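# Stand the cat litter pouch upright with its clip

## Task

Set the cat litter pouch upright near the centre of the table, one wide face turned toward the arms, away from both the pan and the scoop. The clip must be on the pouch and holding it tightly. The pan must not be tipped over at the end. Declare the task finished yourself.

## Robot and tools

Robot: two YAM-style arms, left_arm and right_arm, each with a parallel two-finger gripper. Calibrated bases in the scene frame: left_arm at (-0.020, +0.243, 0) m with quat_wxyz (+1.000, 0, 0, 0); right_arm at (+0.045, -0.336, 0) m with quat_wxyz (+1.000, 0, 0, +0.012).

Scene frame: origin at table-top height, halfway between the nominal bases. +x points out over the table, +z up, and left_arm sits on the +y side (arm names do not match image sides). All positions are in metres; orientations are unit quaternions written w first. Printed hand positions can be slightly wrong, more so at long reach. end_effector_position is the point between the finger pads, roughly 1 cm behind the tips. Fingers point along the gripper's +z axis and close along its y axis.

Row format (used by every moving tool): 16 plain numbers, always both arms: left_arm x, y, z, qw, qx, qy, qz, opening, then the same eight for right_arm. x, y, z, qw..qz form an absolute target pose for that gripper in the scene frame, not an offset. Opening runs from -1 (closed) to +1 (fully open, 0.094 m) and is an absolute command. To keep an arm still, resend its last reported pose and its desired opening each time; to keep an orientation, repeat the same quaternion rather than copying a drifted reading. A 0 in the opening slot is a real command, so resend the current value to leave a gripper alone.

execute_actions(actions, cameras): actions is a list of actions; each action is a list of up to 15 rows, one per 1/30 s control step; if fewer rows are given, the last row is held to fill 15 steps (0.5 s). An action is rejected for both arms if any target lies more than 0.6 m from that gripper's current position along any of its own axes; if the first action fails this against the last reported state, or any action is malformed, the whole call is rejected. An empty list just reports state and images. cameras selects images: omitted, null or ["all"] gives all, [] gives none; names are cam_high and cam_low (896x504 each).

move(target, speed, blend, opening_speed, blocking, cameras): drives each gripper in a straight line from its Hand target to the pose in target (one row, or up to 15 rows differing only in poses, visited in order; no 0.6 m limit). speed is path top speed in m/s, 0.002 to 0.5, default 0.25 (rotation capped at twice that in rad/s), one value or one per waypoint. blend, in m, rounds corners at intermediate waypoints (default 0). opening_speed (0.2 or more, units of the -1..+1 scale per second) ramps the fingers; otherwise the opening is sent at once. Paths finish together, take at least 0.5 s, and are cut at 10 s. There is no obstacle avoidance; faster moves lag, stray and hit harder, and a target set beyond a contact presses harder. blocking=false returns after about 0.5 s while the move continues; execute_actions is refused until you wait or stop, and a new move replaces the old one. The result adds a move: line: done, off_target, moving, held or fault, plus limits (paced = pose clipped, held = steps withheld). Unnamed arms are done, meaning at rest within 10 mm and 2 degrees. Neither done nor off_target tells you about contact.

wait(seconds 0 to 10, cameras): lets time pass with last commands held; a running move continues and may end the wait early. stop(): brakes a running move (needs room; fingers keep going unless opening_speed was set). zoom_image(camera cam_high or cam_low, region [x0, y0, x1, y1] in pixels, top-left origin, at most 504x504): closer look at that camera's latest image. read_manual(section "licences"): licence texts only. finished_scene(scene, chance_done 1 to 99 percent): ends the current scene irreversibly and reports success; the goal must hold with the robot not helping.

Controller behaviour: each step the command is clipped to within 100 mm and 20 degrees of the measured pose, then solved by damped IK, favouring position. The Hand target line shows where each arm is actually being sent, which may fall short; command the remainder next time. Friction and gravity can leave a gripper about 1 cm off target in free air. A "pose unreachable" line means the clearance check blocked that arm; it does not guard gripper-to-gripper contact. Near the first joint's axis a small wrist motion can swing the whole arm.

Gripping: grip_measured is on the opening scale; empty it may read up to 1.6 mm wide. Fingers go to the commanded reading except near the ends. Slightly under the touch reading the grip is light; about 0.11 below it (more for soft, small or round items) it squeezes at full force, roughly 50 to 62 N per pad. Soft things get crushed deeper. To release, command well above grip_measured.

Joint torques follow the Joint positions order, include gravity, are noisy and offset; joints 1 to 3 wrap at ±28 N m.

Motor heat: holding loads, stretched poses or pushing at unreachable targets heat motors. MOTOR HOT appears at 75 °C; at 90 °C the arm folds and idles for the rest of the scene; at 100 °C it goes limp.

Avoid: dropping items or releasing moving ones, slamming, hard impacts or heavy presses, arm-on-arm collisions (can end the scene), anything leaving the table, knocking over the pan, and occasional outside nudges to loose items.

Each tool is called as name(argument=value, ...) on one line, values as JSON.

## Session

Scene 1 done. Now scene 2.

execute_actions(actions=[])

zoom_image(camera="cam_high", region=[300, 120, 620, 320])

zoom_image(camera="cam_low", region=[250, 150, 650, 320])

Scene clock: 0.00 s.
left_arm: end_effector_position=(+0.1519, +0.5698, +0.2659) grip_measured=+1.000 end_effector_quat_wxyz=(+0.338, -0.338, +0.681, +0.554) | right_arm: end_effector_position=(+0.6353, -0.0179, +0.2438) grip_measured=+1.000 end_effector_quat_wxyz=(+0.546, -0.363, +0.743, -0.134)
Joint positions: left_arm=[0.766 1.104 0.682 0.213 -0.708 0.426 0.094] | right_arm=[0.557 2.307 2.156 -0.25 0.34 -0.554 0.094]
Joint velocities: left_arm=[-0.007 0.002 0.002 0.022 0.007 -0.037 0] | right_arm=[-0.002 -0.002 -0.007 -0.066 -0.007 -0.051 0]
Joint torques (N m): no reading
Motor temperatures (°C): left_arm=[29 30 33 29 28 30 28] | right_arm=[27 32 31 27 26 27 28]
Heat: left arm: 33 °C; right arm: 32 °C.
Hand target: left_arm +0.1513, +0.5695, +0.2713; +0.343, -0.341, +0.676, +0.555 | right_arm +0.6347, -0.0183, +0.2517; +0.552, -0.358, +0.742, -0.131
Tool commands: left_gripper/opening=+1.0 right_gripper/opening=+1.0

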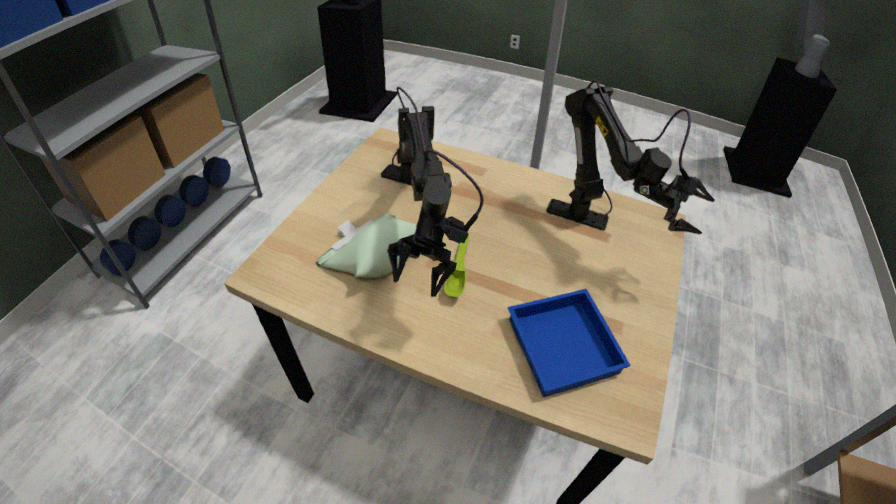

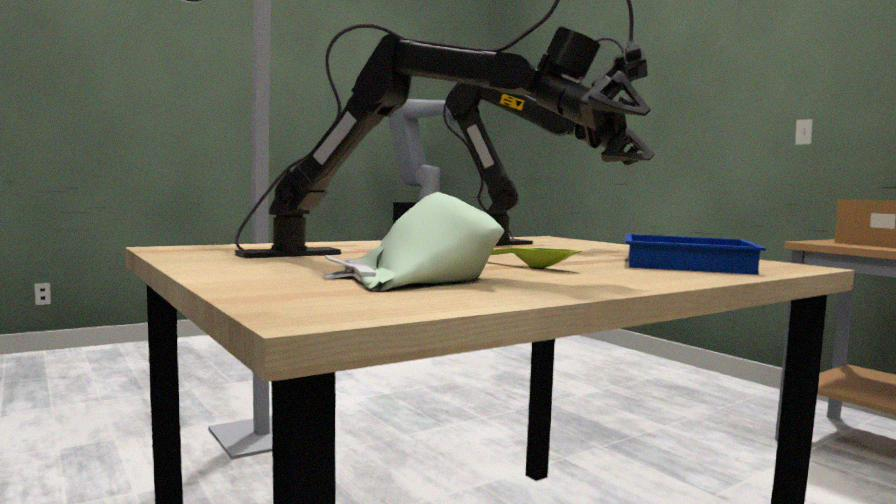

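Scaled by 1.575.

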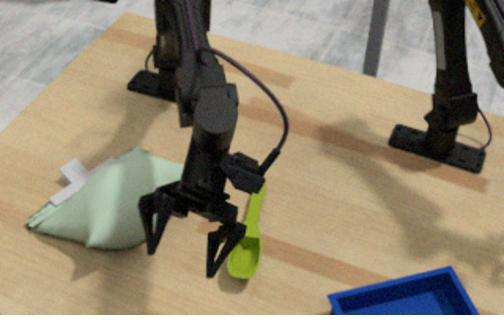

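Scaled by 1.260.

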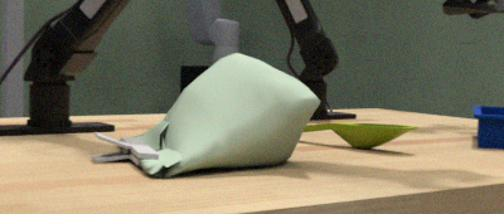

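zoom_image(camera="cam_high", region=[300, 190, 480, 310])

zoom_image(camera="cam_low", region=[310, 180, 510, 300])

Scaled by 2.800.

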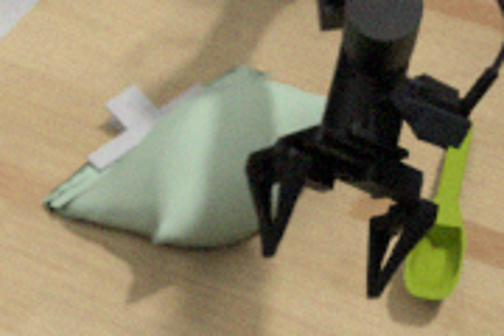

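Scaled by 2.520.

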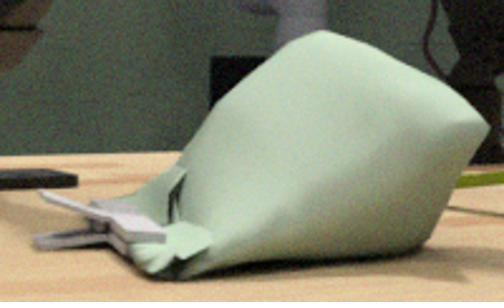

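zoom_image(camera="cam_high", region=[305, 200, 405, 280])

zoom_image(camera="cam_low", region=[310, 235, 410, 300])

zoom_image(camera="cam_high", region=[420, 220, 520, 310])

zoom_image(camera="cam_low", region=[470, 220, 600, 290])

Scaled by 5.040.

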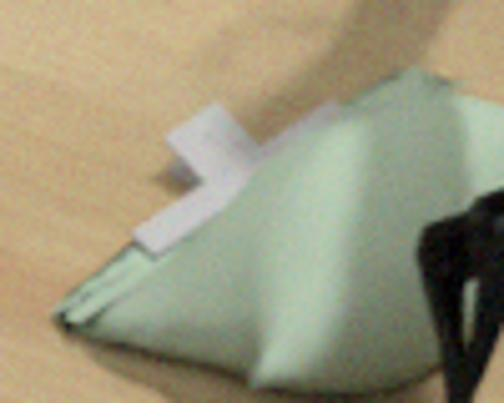

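Scaled by 5.040.

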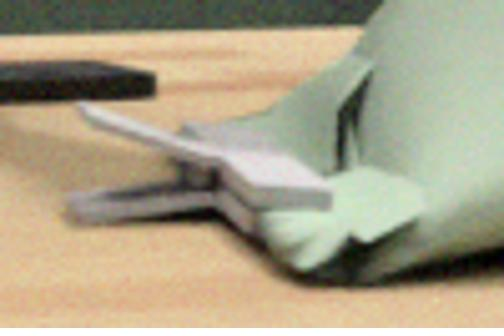

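Scaled by 5.040.

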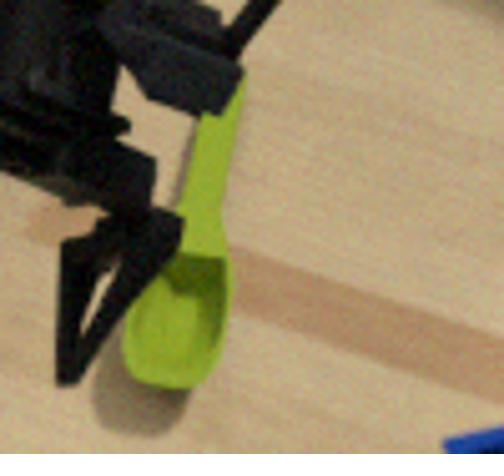

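Scaled by 3.877.

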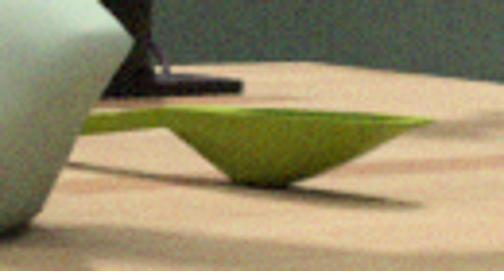

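move(target=[0.28, 0.10, 0.20, 0.2570, -0.1068, 0.9601, 0.0287, 0.2, 0.42, -0.22, 0.27, 0.3683, -0.3794, 0.8424, 0.1039, 0.0], speed=0.3, cameras=["cam_high","cam_low"])

Scene clock: 14.93 s.
left_arm: end_effector_position=(+0.2633, +0.1040, +0.1945) grip_measured=+0.201 end_effector_quat_wxyz=(+0.233, -0.111, +0.965, +0.054) | right_arm: end_effector_position=(+0.4262, -0.2172, +0.2726) grip_measured=+0.002 end_effector_quat_wxyz=(+0.374, -0.375, +0.843, +0.095)
Joint positions: left_arm=[-0.685 1.482 1.396 -1.22 -0.408 -0.859 0.056] | right_arm=[0.114 1.478 1.516 -0.889 -0.368 -0.56 0.047]
Joint velocities: left_arm=[-0.002 -0.012 0.012 0.095 0.081 -0.037 0] | right_arm=[-0.022 0.007 0.007 -0.022 -0.022 0.037 0.001]
Joint torques (N m): left_arm=[-0.1 -4.71 8.72 1.01 -0.24 -0.09] | right_arm=[-0.62 -7.27 5.52 1.16 -0.39 -0.06]
Motor temperatures (°C): left_arm=[29 30 37 32 28 30 28] | right_arm=[27 44 34 32 26 27 28]
Heat: left arm: 37 °C; right arm: 44 °C.
Hand target: left_arm +0.2693, +0.0983, +0.2019; +0.245, -0.115, +0.962, +0.043 | right_arm +0.4185, -0.2176, +0.2712; +0.370, -0.377, +0.843, +0.102
Off the commanded pose: left_arm 0.018 m, 4 deg | right_arm 0.007 m, 1 deg.
move: off_target (left_arm)

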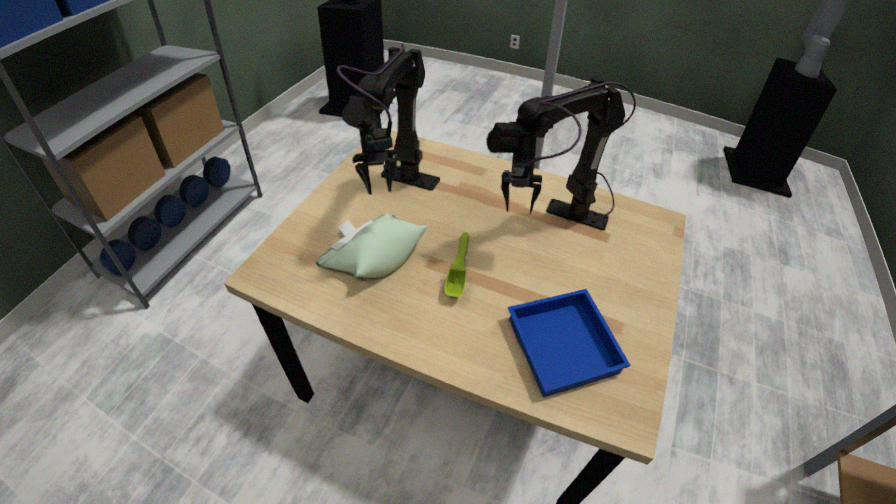

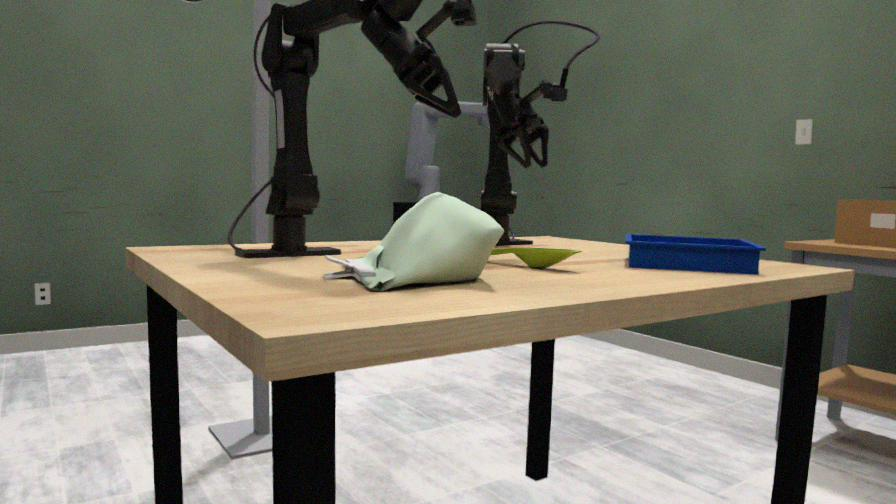

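zoom_image(camera="cam_high", region=[305, 200, 485, 310])

zoom_image(camera="cam_low", region=[310, 180, 610, 300])

Scaled by 2.800.

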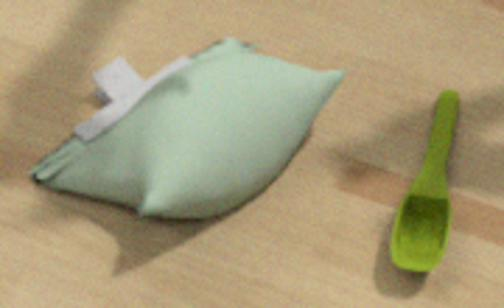

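Scaled by 1.680.

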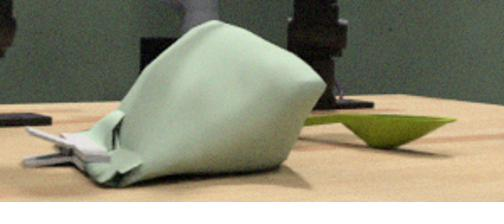

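move(target=[0.335, -0.024, 0.09, 0.2566, -0.1261, 0.9577, 0.0338, 0.2, 0.33, -0.40, 0.14, 0.0434, 0.1619, 0.9523, 0.2552, 0.0], speed=0.3, cameras=["cam_high","cam_low"])

zoom_image(camera="cam_high", region=[305, 170, 485, 310])

zoom_image(camera="cam_low", region=[300, 100, 600, 300])

Scene clock: 19.03 s.
left_arm: end_effector_position=(+0.3265, -0.0176, +0.0854) grip_measured=+0.201 end_effector_quat_wxyz=(+0.244, -0.122, +0.961, +0.038) | right_arm: end_effector_position=(+0.3323, -0.4038, +0.1410) grip_measured=+0.002 end_effector_quat_wxyz=(+0.058, +0.162, +0.955, +0.242)
Joint positions: left_arm=[-0.824 1.976 1.532 -0.886 -0.442 -1.022 0.056] | right_arm=[-0.553 1.671 1.375 -1.344 -0.499 -0.211 0.047]
Joint velocities: left_arm=[0.002 0.007 0.007 -0.007 -0.066 -0.007 0] | right_arm=[-0.002 -0.017 -0.007 0.007 0.037 0.051 0.001]
Joint torques (N m): left_arm=[-0.4 -8.28 8.58 0.97 -0.47 -0.01] | right_arm=[-0.46 -5.97 5.2 0.03 -0.49 -0.04]
Motor temperatures (°C): left_arm=[29 31 37 32 28 30 28] | right_arm=[27 43 33 31 26 27 28]
Heat: left arm: 37 °C; right arm: 43 °C.
Hand target: left_arm +0.3330, -0.0230, +0.0886; +0.257, -0.126, +0.958, +0.035 | right_arm +0.3301, -0.4019, +0.1380; +0.050, +0.167, +0.952, +0.251
Off the commanded pose: left_arm 0.012 m, 2 deg | right_arm 0.005 m, 2 deg.
move: off_target (left_arm)

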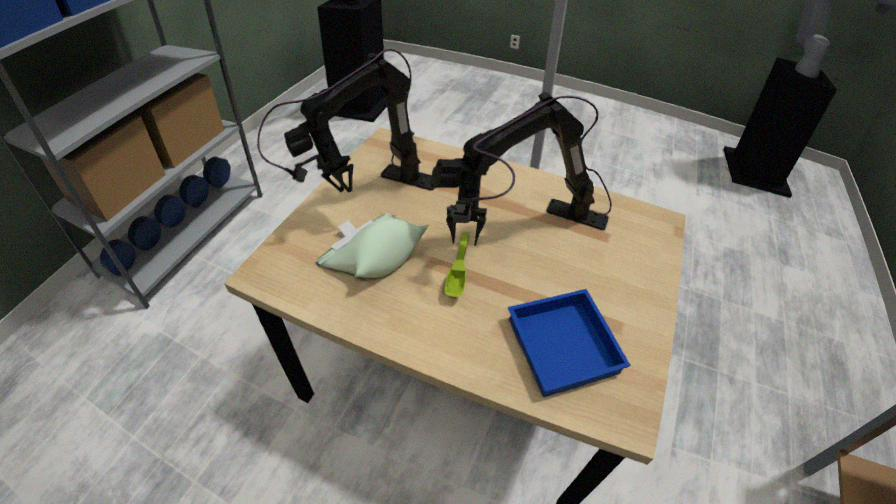

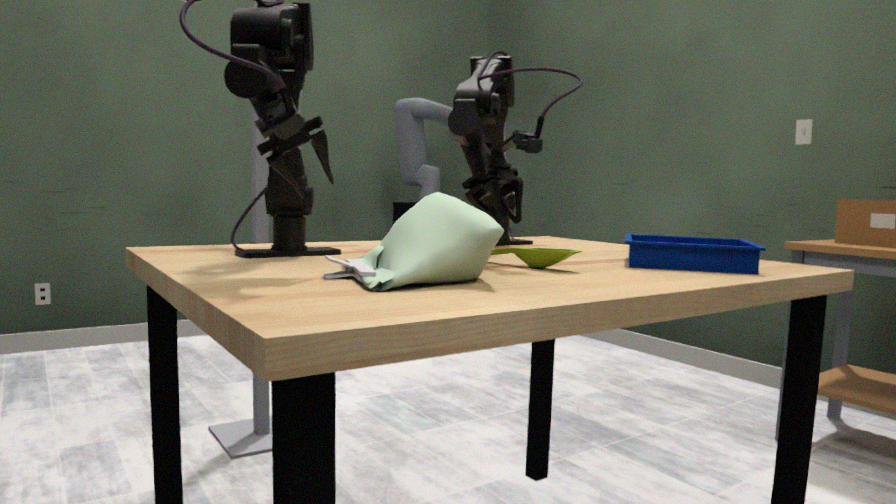

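Scaled by 2.800.

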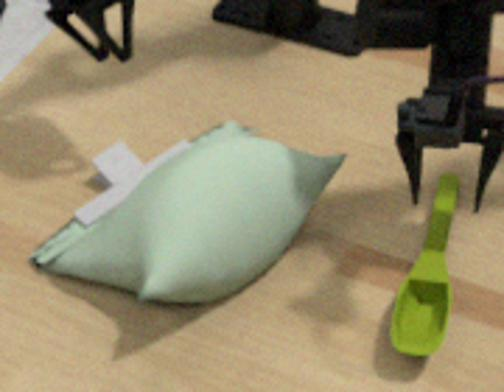

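Scaled by 1.680.

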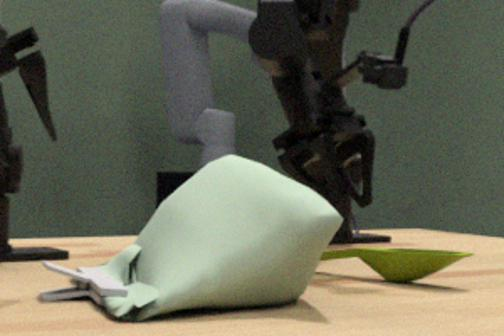

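zoom_image(camera="cam_high", region=[310, 205, 400, 275])

zoom_image(camera="cam_low", region=[315, 240, 405, 300])

Scaled by 5.600.

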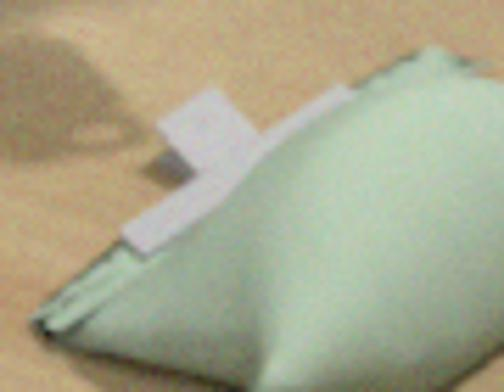

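Scaled by 5.600.

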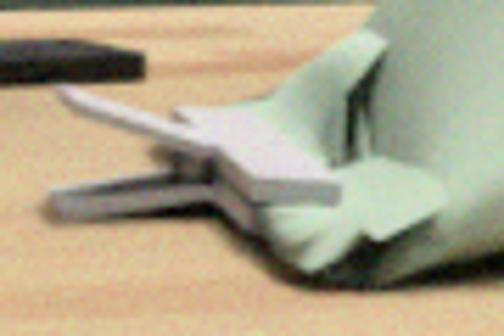

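move(target=[0.341, -0.029, 0.024, 0.2566, -0.1261, 0.9577, 0.0338, 0.2, 0.3255, -0.3684, 0.09, 0.0806, 0.1341, 0.8466, 0.5087, 0.0], speed=0.15, cameras=["cam_high","cam_low"])

zoom_image(camera="cam_high", region=[305, 170, 485, 310])

zoom_image(camera="cam_low", region=[240, 150, 400, 300])

Scene clock: 23.27 s.
left_arm: end_effector_position=(+0.3405, -0.0327, +0.0330) grip_measured=+0.201 end_effector_quat_wxyz=(+0.256, -0.126, +0.958, +0.022) | right_arm: end_effector_position=(+0.3264, -0.3709, +0.0906) grip_measured=+0.002 end_effector_quat_wxyz=(+0.080, +0.133, +0.855, +0.494)
Joint positions: left_arm=[-0.824 2.079 1.456 -0.666 -0.443 -1.022 0.056] | right_arm=[-0.689 1.935 1.173 -1.348 -0.951 -0.64 0.047]
Joint velocities: left_arm=[-0.012 -0.017 -0.007 -0.022 0.022 -0.022 0] | right_arm=[0.002 -0.007 -0.002 0.022 -0.051 -0.007 0.001]
Joint torques (N m): left_arm=[-0.02 -8.7 5.48 1.03 -0.41 -0.02] | right_arm=[-0.77 -6.46 3.29 -0.75 -0.66 -0.21]
Motor temperatures (°C): left_arm=[29 33 37 32 28 30 28] | right_arm=[27 41 33 30 26 27 28]
Heat: left arm: 37 °C; right arm: 41 °C.
Hand target: left_arm +0.3403, -0.0285, +0.0238; +0.256, -0.126, +0.958, +0.034 | right_arm +0.3259, -0.3703, +0.0890; +0.082, +0.138, +0.848, +0.506
Off the commanded pose: left_arm 0.010 m, 1 deg | right_arm 0.003 m, 2 deg.
move: done

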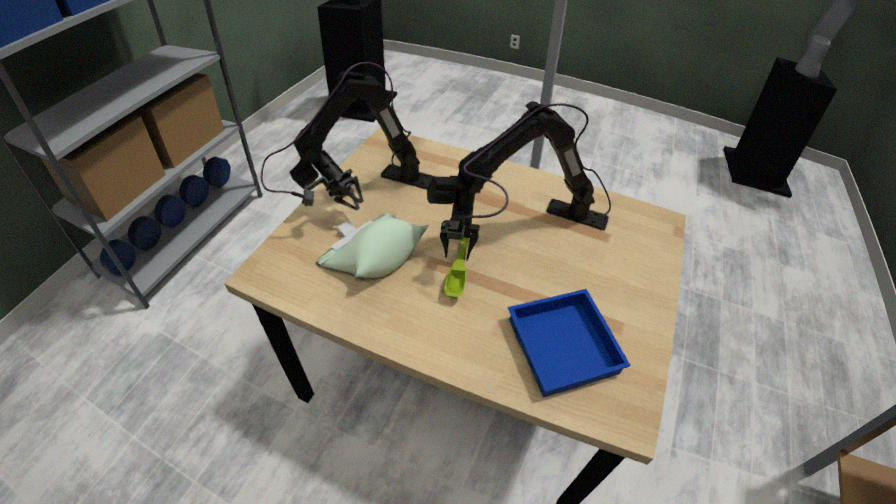

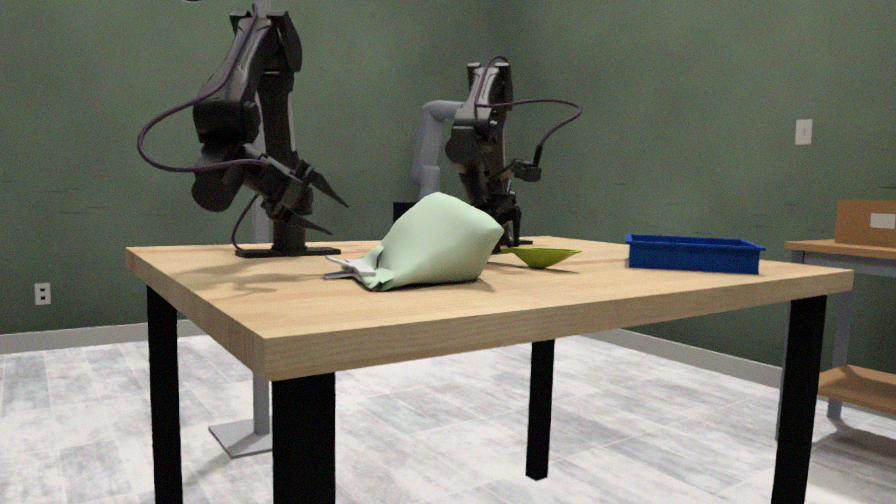

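Scaled by 2.800.

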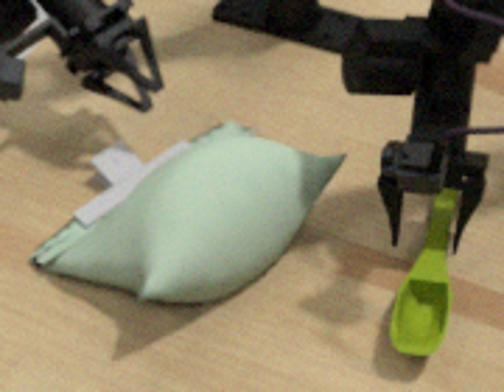

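Scaled by 3.150.

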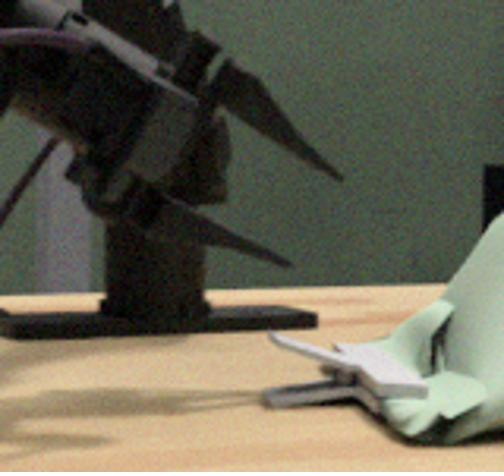

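move(target=[0.341, -0.020, 0.012, 0.2566, -0.1261, 0.9577, 0.0338, 0.2, 0.3255, -0.3684, 0.031, 0.0806, 0.1341, 0.8466, 0.5087, 0.0], speed=0.06, cameras=["cam_high","cam_low"])

zoom_image(camera="cam_high", region=[305, 170, 485, 310])

zoom_image(camera="cam_low", region=[280, 190, 400, 300])

Scene clock: 25.63 s.
left_arm: end_effector_position=(+0.3402, -0.0257, +0.0204) grip_measured=+0.201 end_effector_quat_wxyz=(+0.257, -0.127, +0.958, +0.022) | right_arm: end_effector_position=(+0.3242, -0.3689, +0.0345) grip_measured=+0.002 end_effector_quat_wxyz=(+0.070, +0.136, +0.851, +0.502)
Joint positions: left_arm=[-0.814 2.079 1.4 -0.605 -0.443 -1.012 0.056] | right_arm=[-0.689 2.077 1.099 -1.168 -0.953 -0.652 0.047]
Joint velocities: left_arm=[0.002 0.007 0.002 -0.022 0.007 -0.007 0] | right_arm=[0.002 0.002 0.002 0.051 0.007 -0.037 0]
Joint torques (N m): left_arm=[0.57 -8.79 5.48 1.07 -0.41 0.09] | right_arm=[-0.44 -6.97 2.76 -0.54 -0.73 -0.14]
Motor temperatures (°C): left_arm=[29 33 37 32 28 30 28] | right_arm=[27 41 33 30 26 27 28]
Heat: left arm: 37 °C; right arm: 41 °C.
Hand target: left_arm +0.3408, -0.0199, +0.0123; +0.257, -0.126, +0.958, +0.033 | right_arm +0.3255, -0.3686, +0.0307; +0.080, +0.134, +0.847, +0.508
Off the commanded pose: left_arm 0.010 m, 1 deg | right_arm 0.004 m, 2 deg.
move: done

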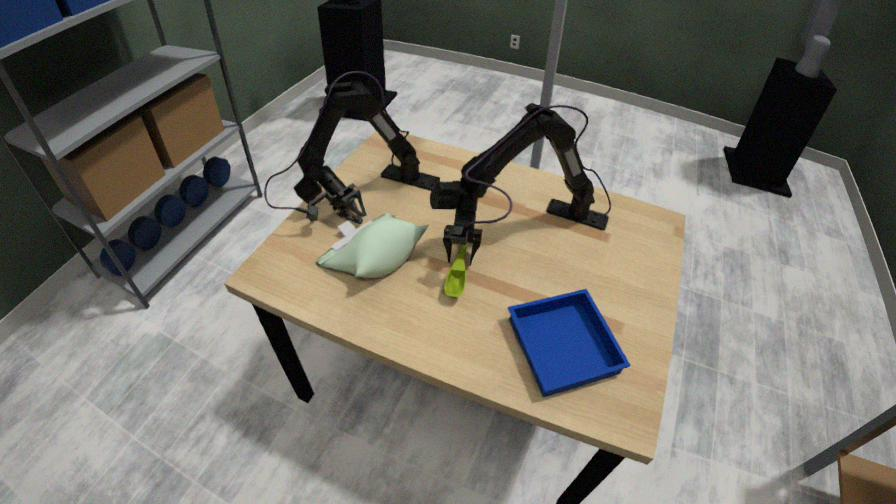

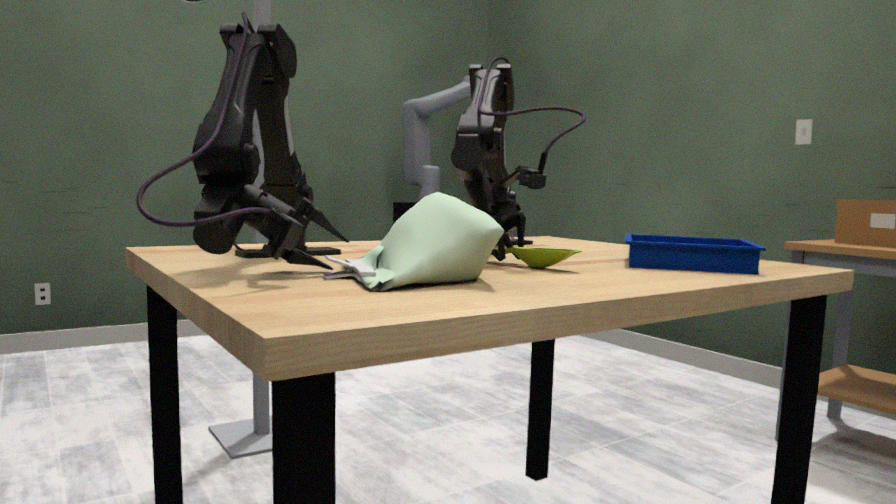

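Scaled by 2.800.

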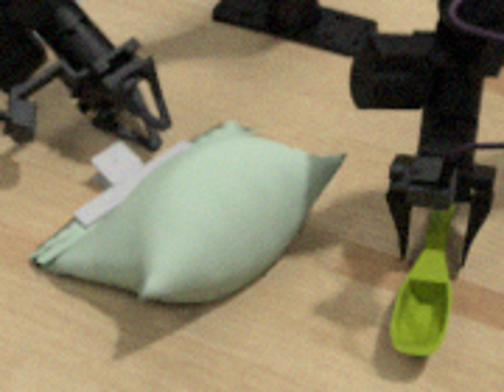

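Scaled by 4.200.

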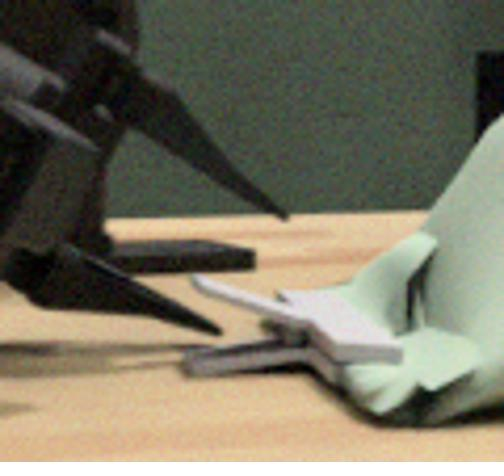

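move(target=[0.341, -0.020, 0.012, 0.2566, -0.1261, 0.9577, 0.0338, -0.72, 0.3265, -0.3688, 0.0265, 0.0806, 0.1341, 0.8466, 0.5087, 0.0], speed=0.04, opening_speed=0.8, cameras=["cam_high","cam_low"])

zoom_image(camera="cam_high", region=[305, 170, 485, 310])

zoom_image(camera="cam_low", region=[280, 190, 400, 300])

Scene clock: 27.20 s.
left_arm: end_effector_position=(+0.3403, -0.0258, +0.0205) grip_measured=-0.570 end_effector_quat_wxyz=(+0.258, -0.127, +0.958, +0.022) | right_arm: end_effector_position=(+0.3251, -0.3694, +0.0310) grip_measured=+0.002 end_effector_quat_wxyz=(+0.071, +0.135, +0.851, +0.502)
Joint positions: left_arm=[-0.814 2.079 1.4 -0.604 -0.443 -1.011 0.02] | right_arm=[-0.689 2.088 1.099 -1.155 -0.955 -0.652 0.047]
Joint velocities: left_arm=[0.012 -0.017 -0.007 -0.037 -0.022 -0.007 0] | right_arm=[-0.007 0.012 -0.007 0.022 0.022 0.051 0.002]
Joint torques (N m): left_arm=[0.34 -8.81 5.41 1.02 -0.35 0.06] | right_arm=[-0.47 -6.79 2.76 -0.55 -0.69 -0.18]
Motor temperatures (°C): left_arm=[29 33 37 32 28 30 28] | right_arm=[27 41 33 30 26 27 28]
Heat: left arm: 37 °C; right arm: 41 °C.
Hand target: left_arm +0.3408, -0.0200, +0.0122; +0.257, -0.126, +0.958, +0.034 | right_arm +0.3264, -0.3689, +0.0266; +0.081, +0.134, +0.847, +0.508
Off the commanded pose: left_arm 0.010 m, 1 deg | right_arm 0.005 m, 1 deg.
move: done

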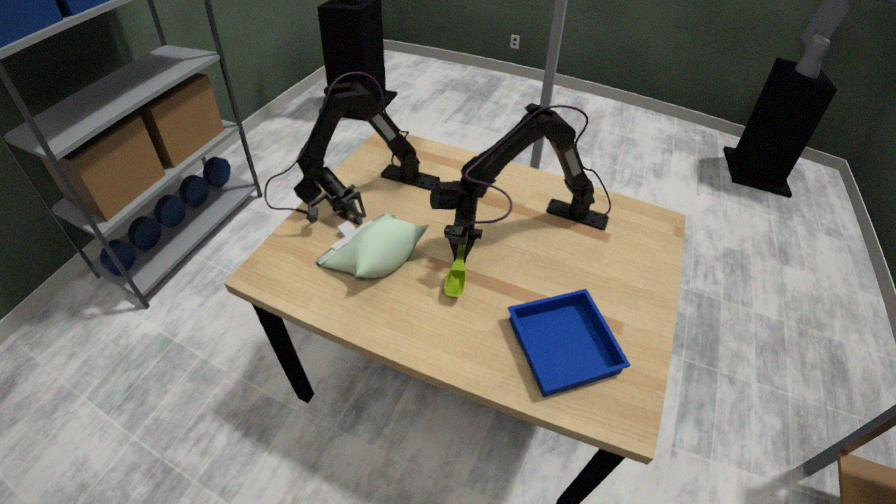

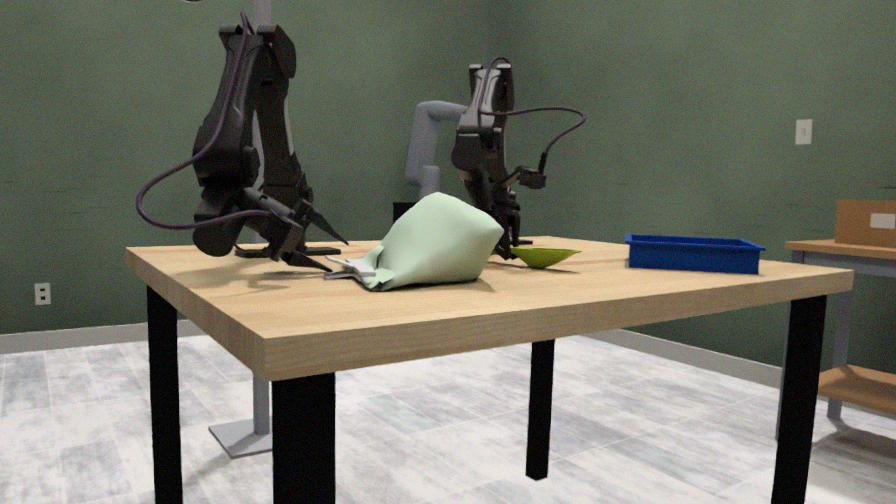

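Scaled by 2.800.

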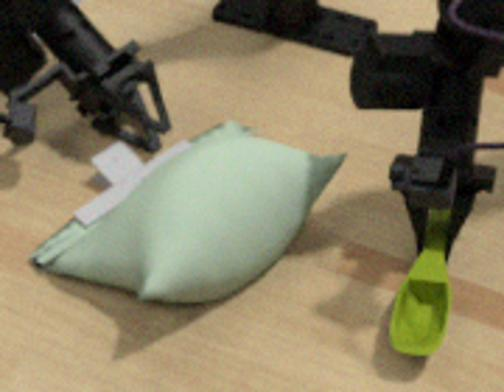

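Scaled by 4.200.

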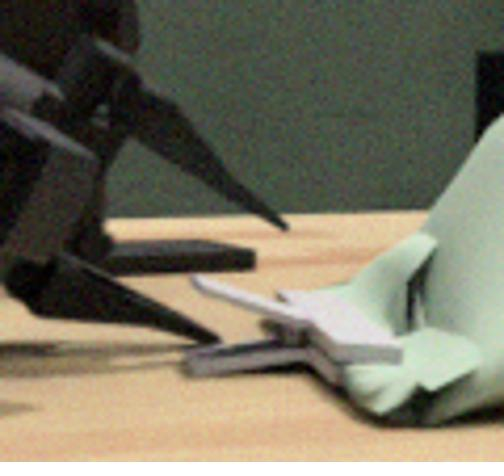

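move(target=[0.345, -0.020, 0.10, 0.2566, -0.1261, 0.9577, 0.0338, -0.72, 0.3405, -0.3252, 0.0245, 0.0806, 0.1341, 0.8466, 0.5087, 0.0], speed=0.06, cameras=["cam_high","cam_low"])

zoom_image(camera="cam_high", region=[305, 170, 485, 310])

zoom_image(camera="cam_low", region=[280, 190, 400, 300])

Scene clock: 29.60 s.
left_arm: end_effector_position=(+0.3395, -0.0202, +0.0780) grip_measured=-0.570 end_effector_quat_wxyz=(+0.240, -0.120, +0.962, +0.048) | right_arm: end_effector_position=(+0.3386, -0.3283, +0.0314) grip_measured=+0.002 end_effector_quat_wxyz=(+0.064, +0.156, +0.835, +0.523)
Joint positions: left_arm=[-0.806 2.039 1.595 -0.899 -0.443 -1.003 0.02] | right_arm=[-0.56 2.035 0.999 -0.965 -1.059 -0.422 0.047]
Joint velocities: left_arm=[-0.017 0.007 -0.002 -0.081 0.007 0.007 0.001] | right_arm=[0.007 0.002 -0.007 -0.022 -0.022 -0.066 0]
Joint torques (N m): left_arm=[0.46 -12.53 8.54 0.7 -0.38 0.03] | right_arm=[1.95 -8.28 2.18 0.09 -0.46 -0.09]
Motor temperatures (°C): left_arm=[29 35 37 31 28 30 28] | right_arm=[27 41 33 30 26 27 28]
Heat: left arm: 37 °C; right arm: 41 °C.
Hand target: left_arm +0.3454, -0.0204, +0.0998; +0.257, -0.126, +0.958, +0.034 | right_arm +0.3410, -0.3248, +0.0257; +0.078, +0.132, +0.845, +0.512
Off the commanded pose: left_arm 0.023 m, 3 deg | right_arm 0.008 m, 4 deg.
move: off_target (left_arm, right_arm)

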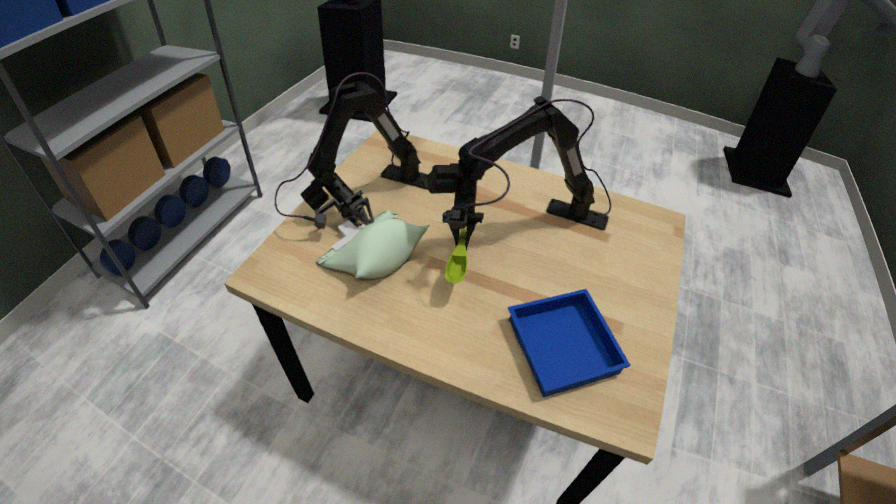

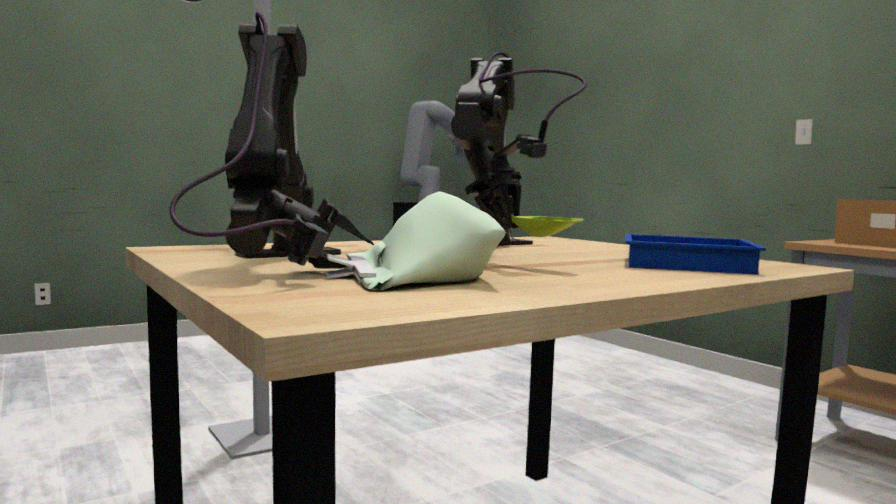

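Scaled by 2.800.

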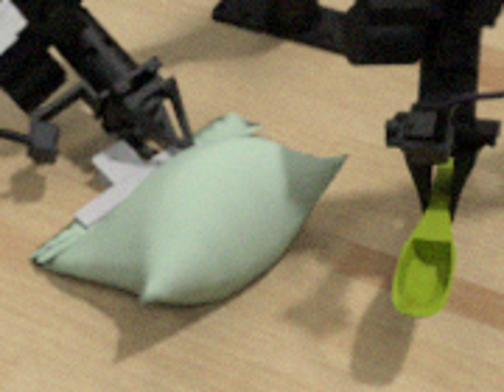

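Scaled by 4.200.

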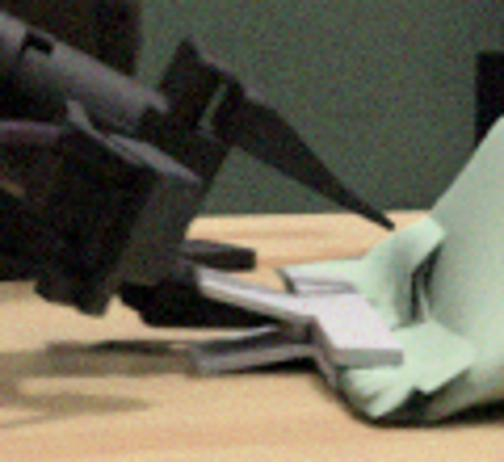

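zoom_image(camera="cam_high", region=[315, 195, 405, 265])

zoom_image(camera="cam_low", region=[305, 225, 405, 295])

Scaled by 5.600.

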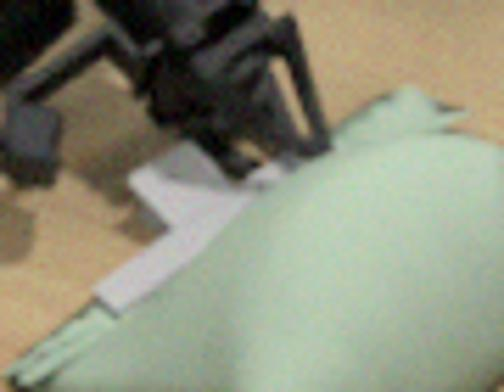

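Scaled by 5.040.

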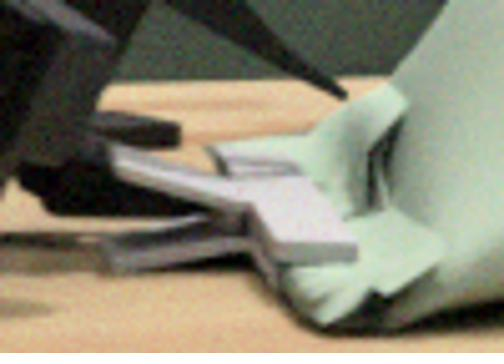

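move(target=[0.487, -0.018, 0.10, 0.2566, -0.1261, 0.9577, 0.0338, -0.72, 0.3435, -0.3165, 0.0245, 0.0806, 0.1341, 0.8466, 0.5087, 0.0], speed=0.1, cameras=["cam_high","cam_low"])

zoom_image(camera="cam_high", region=[315, 195, 405, 265])

zoom_image(camera="cam_low", region=[305, 225, 405, 295])

Scene clock: 34.50 s.
left_arm: end_effector_position=(+0.4847, -0.0198, +0.1018) grip_measured=-0.570 end_effector_quat_wxyz=(+0.256, -0.128, +0.958, +0.026) | right_arm: end_effector_position=(+0.3428, -0.3207, +0.0317) grip_measured=+0.002 end_effector_quat_wxyz=(+0.069, +0.156, +0.835, +0.523)
Joint positions: left_arm=[-0.597 2.5 2.441 -1.142 -0.376 -0.791 0.02] | right_arm=[-0.531 2.014 0.973 -0.897 -1.076 -0.358 0.047]
Joint velocities: left_arm=[0.007 -0.012 0.002 0.037 0.037 0.037 -0.001] | right_arm=[0.007 -0.002 -0.027 0.066 -0.095 0.007 0.001]
Joint torques (N m): left_arm=[0.02 -11.59 9.13 0.96 -0.31 0.01] | right_arm=[1.89 -8.23 2.32 0.11 -0.4 -0.13]
Motor temperatures (°C): left_arm=[29 37 38 31 28 30 29] | right_arm=[27 40 33 29 26 27 28]
Heat: left arm: 38 °C; right arm: 40 °C.
Hand target: left_arm +0.4872, -0.0202, +0.0982; +0.256, -0.126, +0.958, +0.030 | right_arm +0.3436, -0.3164, +0.0253; +0.079, +0.132, +0.846, +0.511
Off the commanded pose: left_arm 0.003 m, 1 deg | right_arm 0.008 m, 4 deg.
move: off_target (right_arm)

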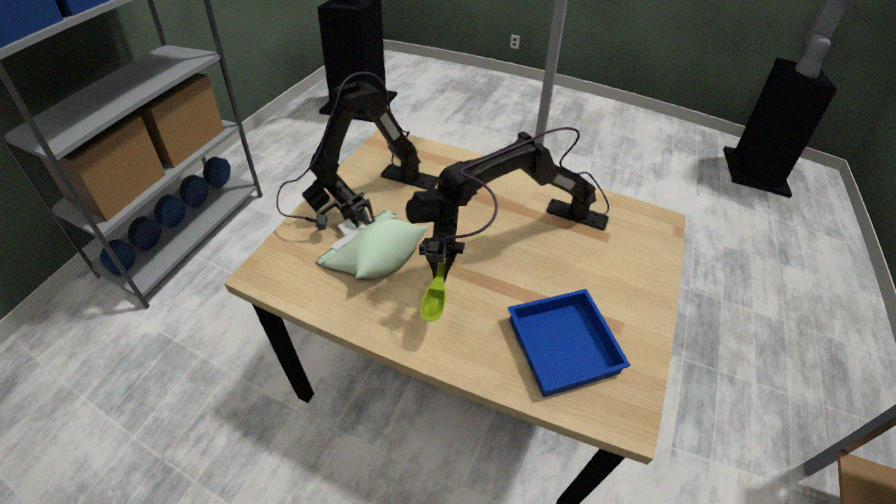

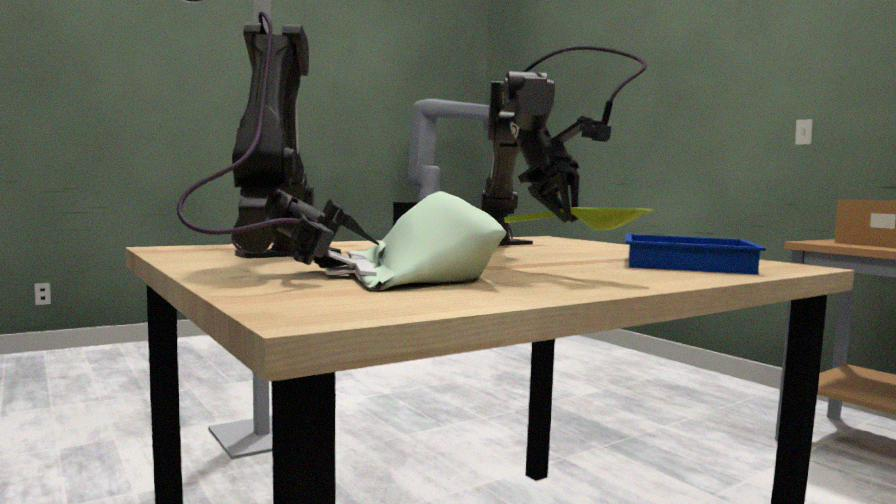

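Scaled by 5.600.

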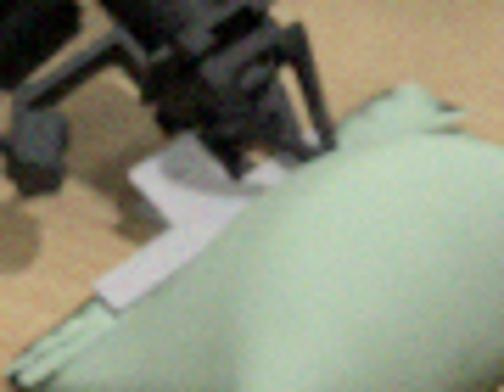

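Scaled by 5.040.

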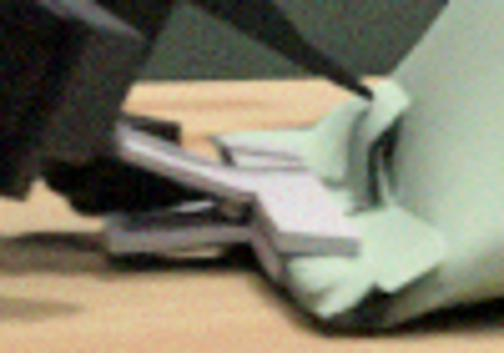

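move(target=[0.487, -0.018, 0.018, 0.2566, -0.1261, 0.9577, 0.0338, -0.72, 0.3435, -0.3165, 0.0265, 0.0806, 0.1341, 0.8466, 0.5087, -0.6], speed=0.06, opening_speed=0.5, cameras=["cam_high","cam_low"])

zoom_image(camera="cam_high", region=[315, 195, 405, 265])

zoom_image(camera="cam_low", region=[305, 225, 405, 295])

zoom_image(camera="cam_low", region=[460, 170, 660, 290])

Scene clock: 36.77 s.
left_arm: end_effector_position=(+0.4864, -0.0201, +0.0235) grip_measured=-0.570 end_effector_quat_wxyz=(+0.257, -0.128, +0.958, +0.028) | right_arm: end_effector_position=(+0.3404, -0.3247, +0.0203) grip_measured=-0.592 end_effector_quat_wxyz=(+0.067, +0.149, +0.851, +0.499)
Joint positions: left_arm=[-0.597 2.5 2.128 -0.831 -0.38 -0.79 0.02] | right_arm=[-0.53 2.014 0.964 -0.856 -1.021 -0.349 0.019]
Joint velocities: left_arm=[-0.007 -0.002 0.012 -0.11 0.051 -0.007 -0.001] | right_arm=[-0.007 -0.002 -0.007 0.007 -0.037 0.007 0]
Joint torques (N m): left_arm=[0.21 -12.97 5.64 1.17 -0.27 0.09] | right_arm=[1.84 -8.76 2.7 -0.21 -0.96 -0.07]
Motor temperatures (°C): left_arm=[29 39 38 31 28 30 29] | right_arm=[27 40 32 29 26 27 28]
Heat: left arm: 39 °C; right arm: 40 °C.
Hand target: left_arm +0.4862, -0.0175, +0.0180; +0.257, -0.126, +0.958, +0.034 | right_arm +0.3432, -0.3166, +0.0266; +0.080, +0.134, +0.846, +0.509
Off the commanded pose: left_arm 0.006 m, 1 deg | right_arm 0.011 m, 3 deg.
move: off_target (right_arm)

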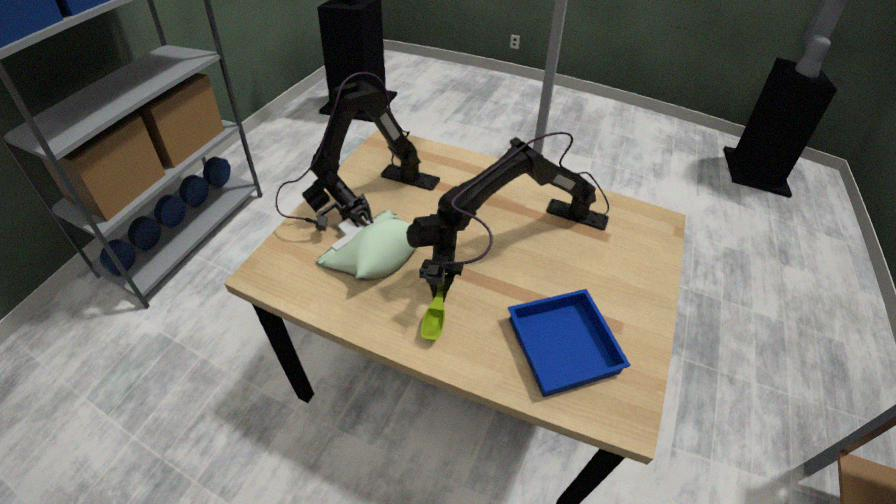

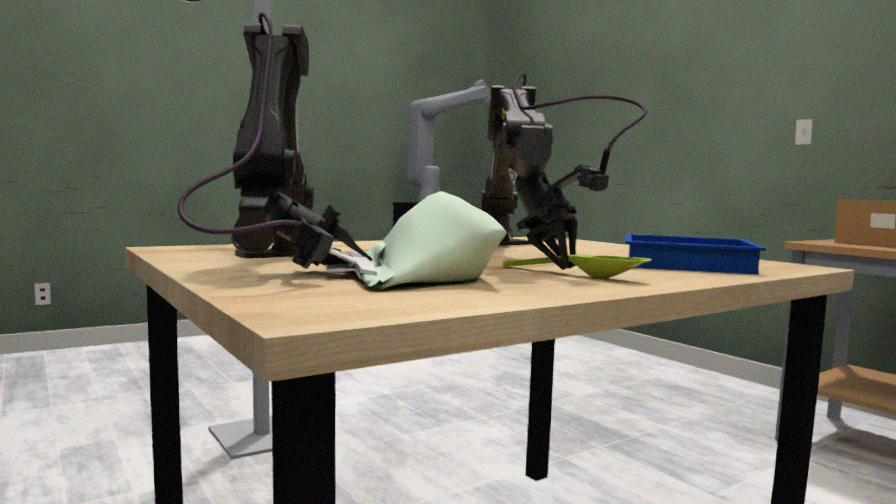

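Scaled by 5.600.

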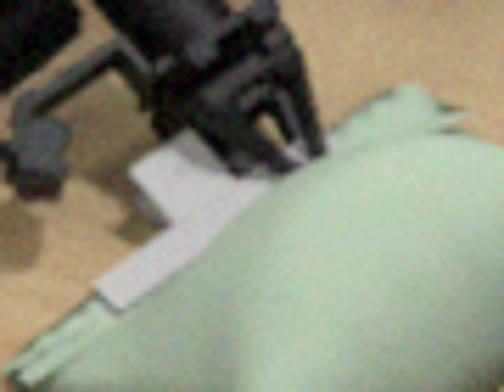

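Scaled by 5.040.

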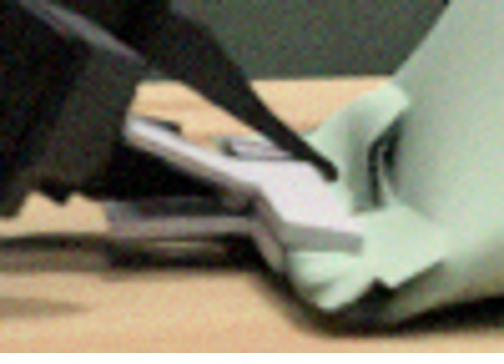

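Scaled by 2.520.

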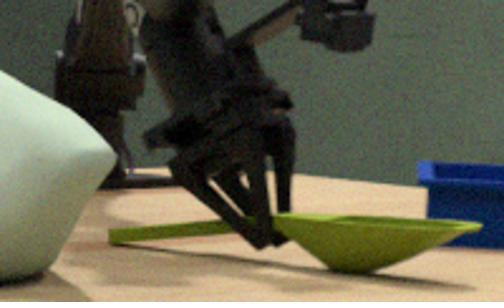

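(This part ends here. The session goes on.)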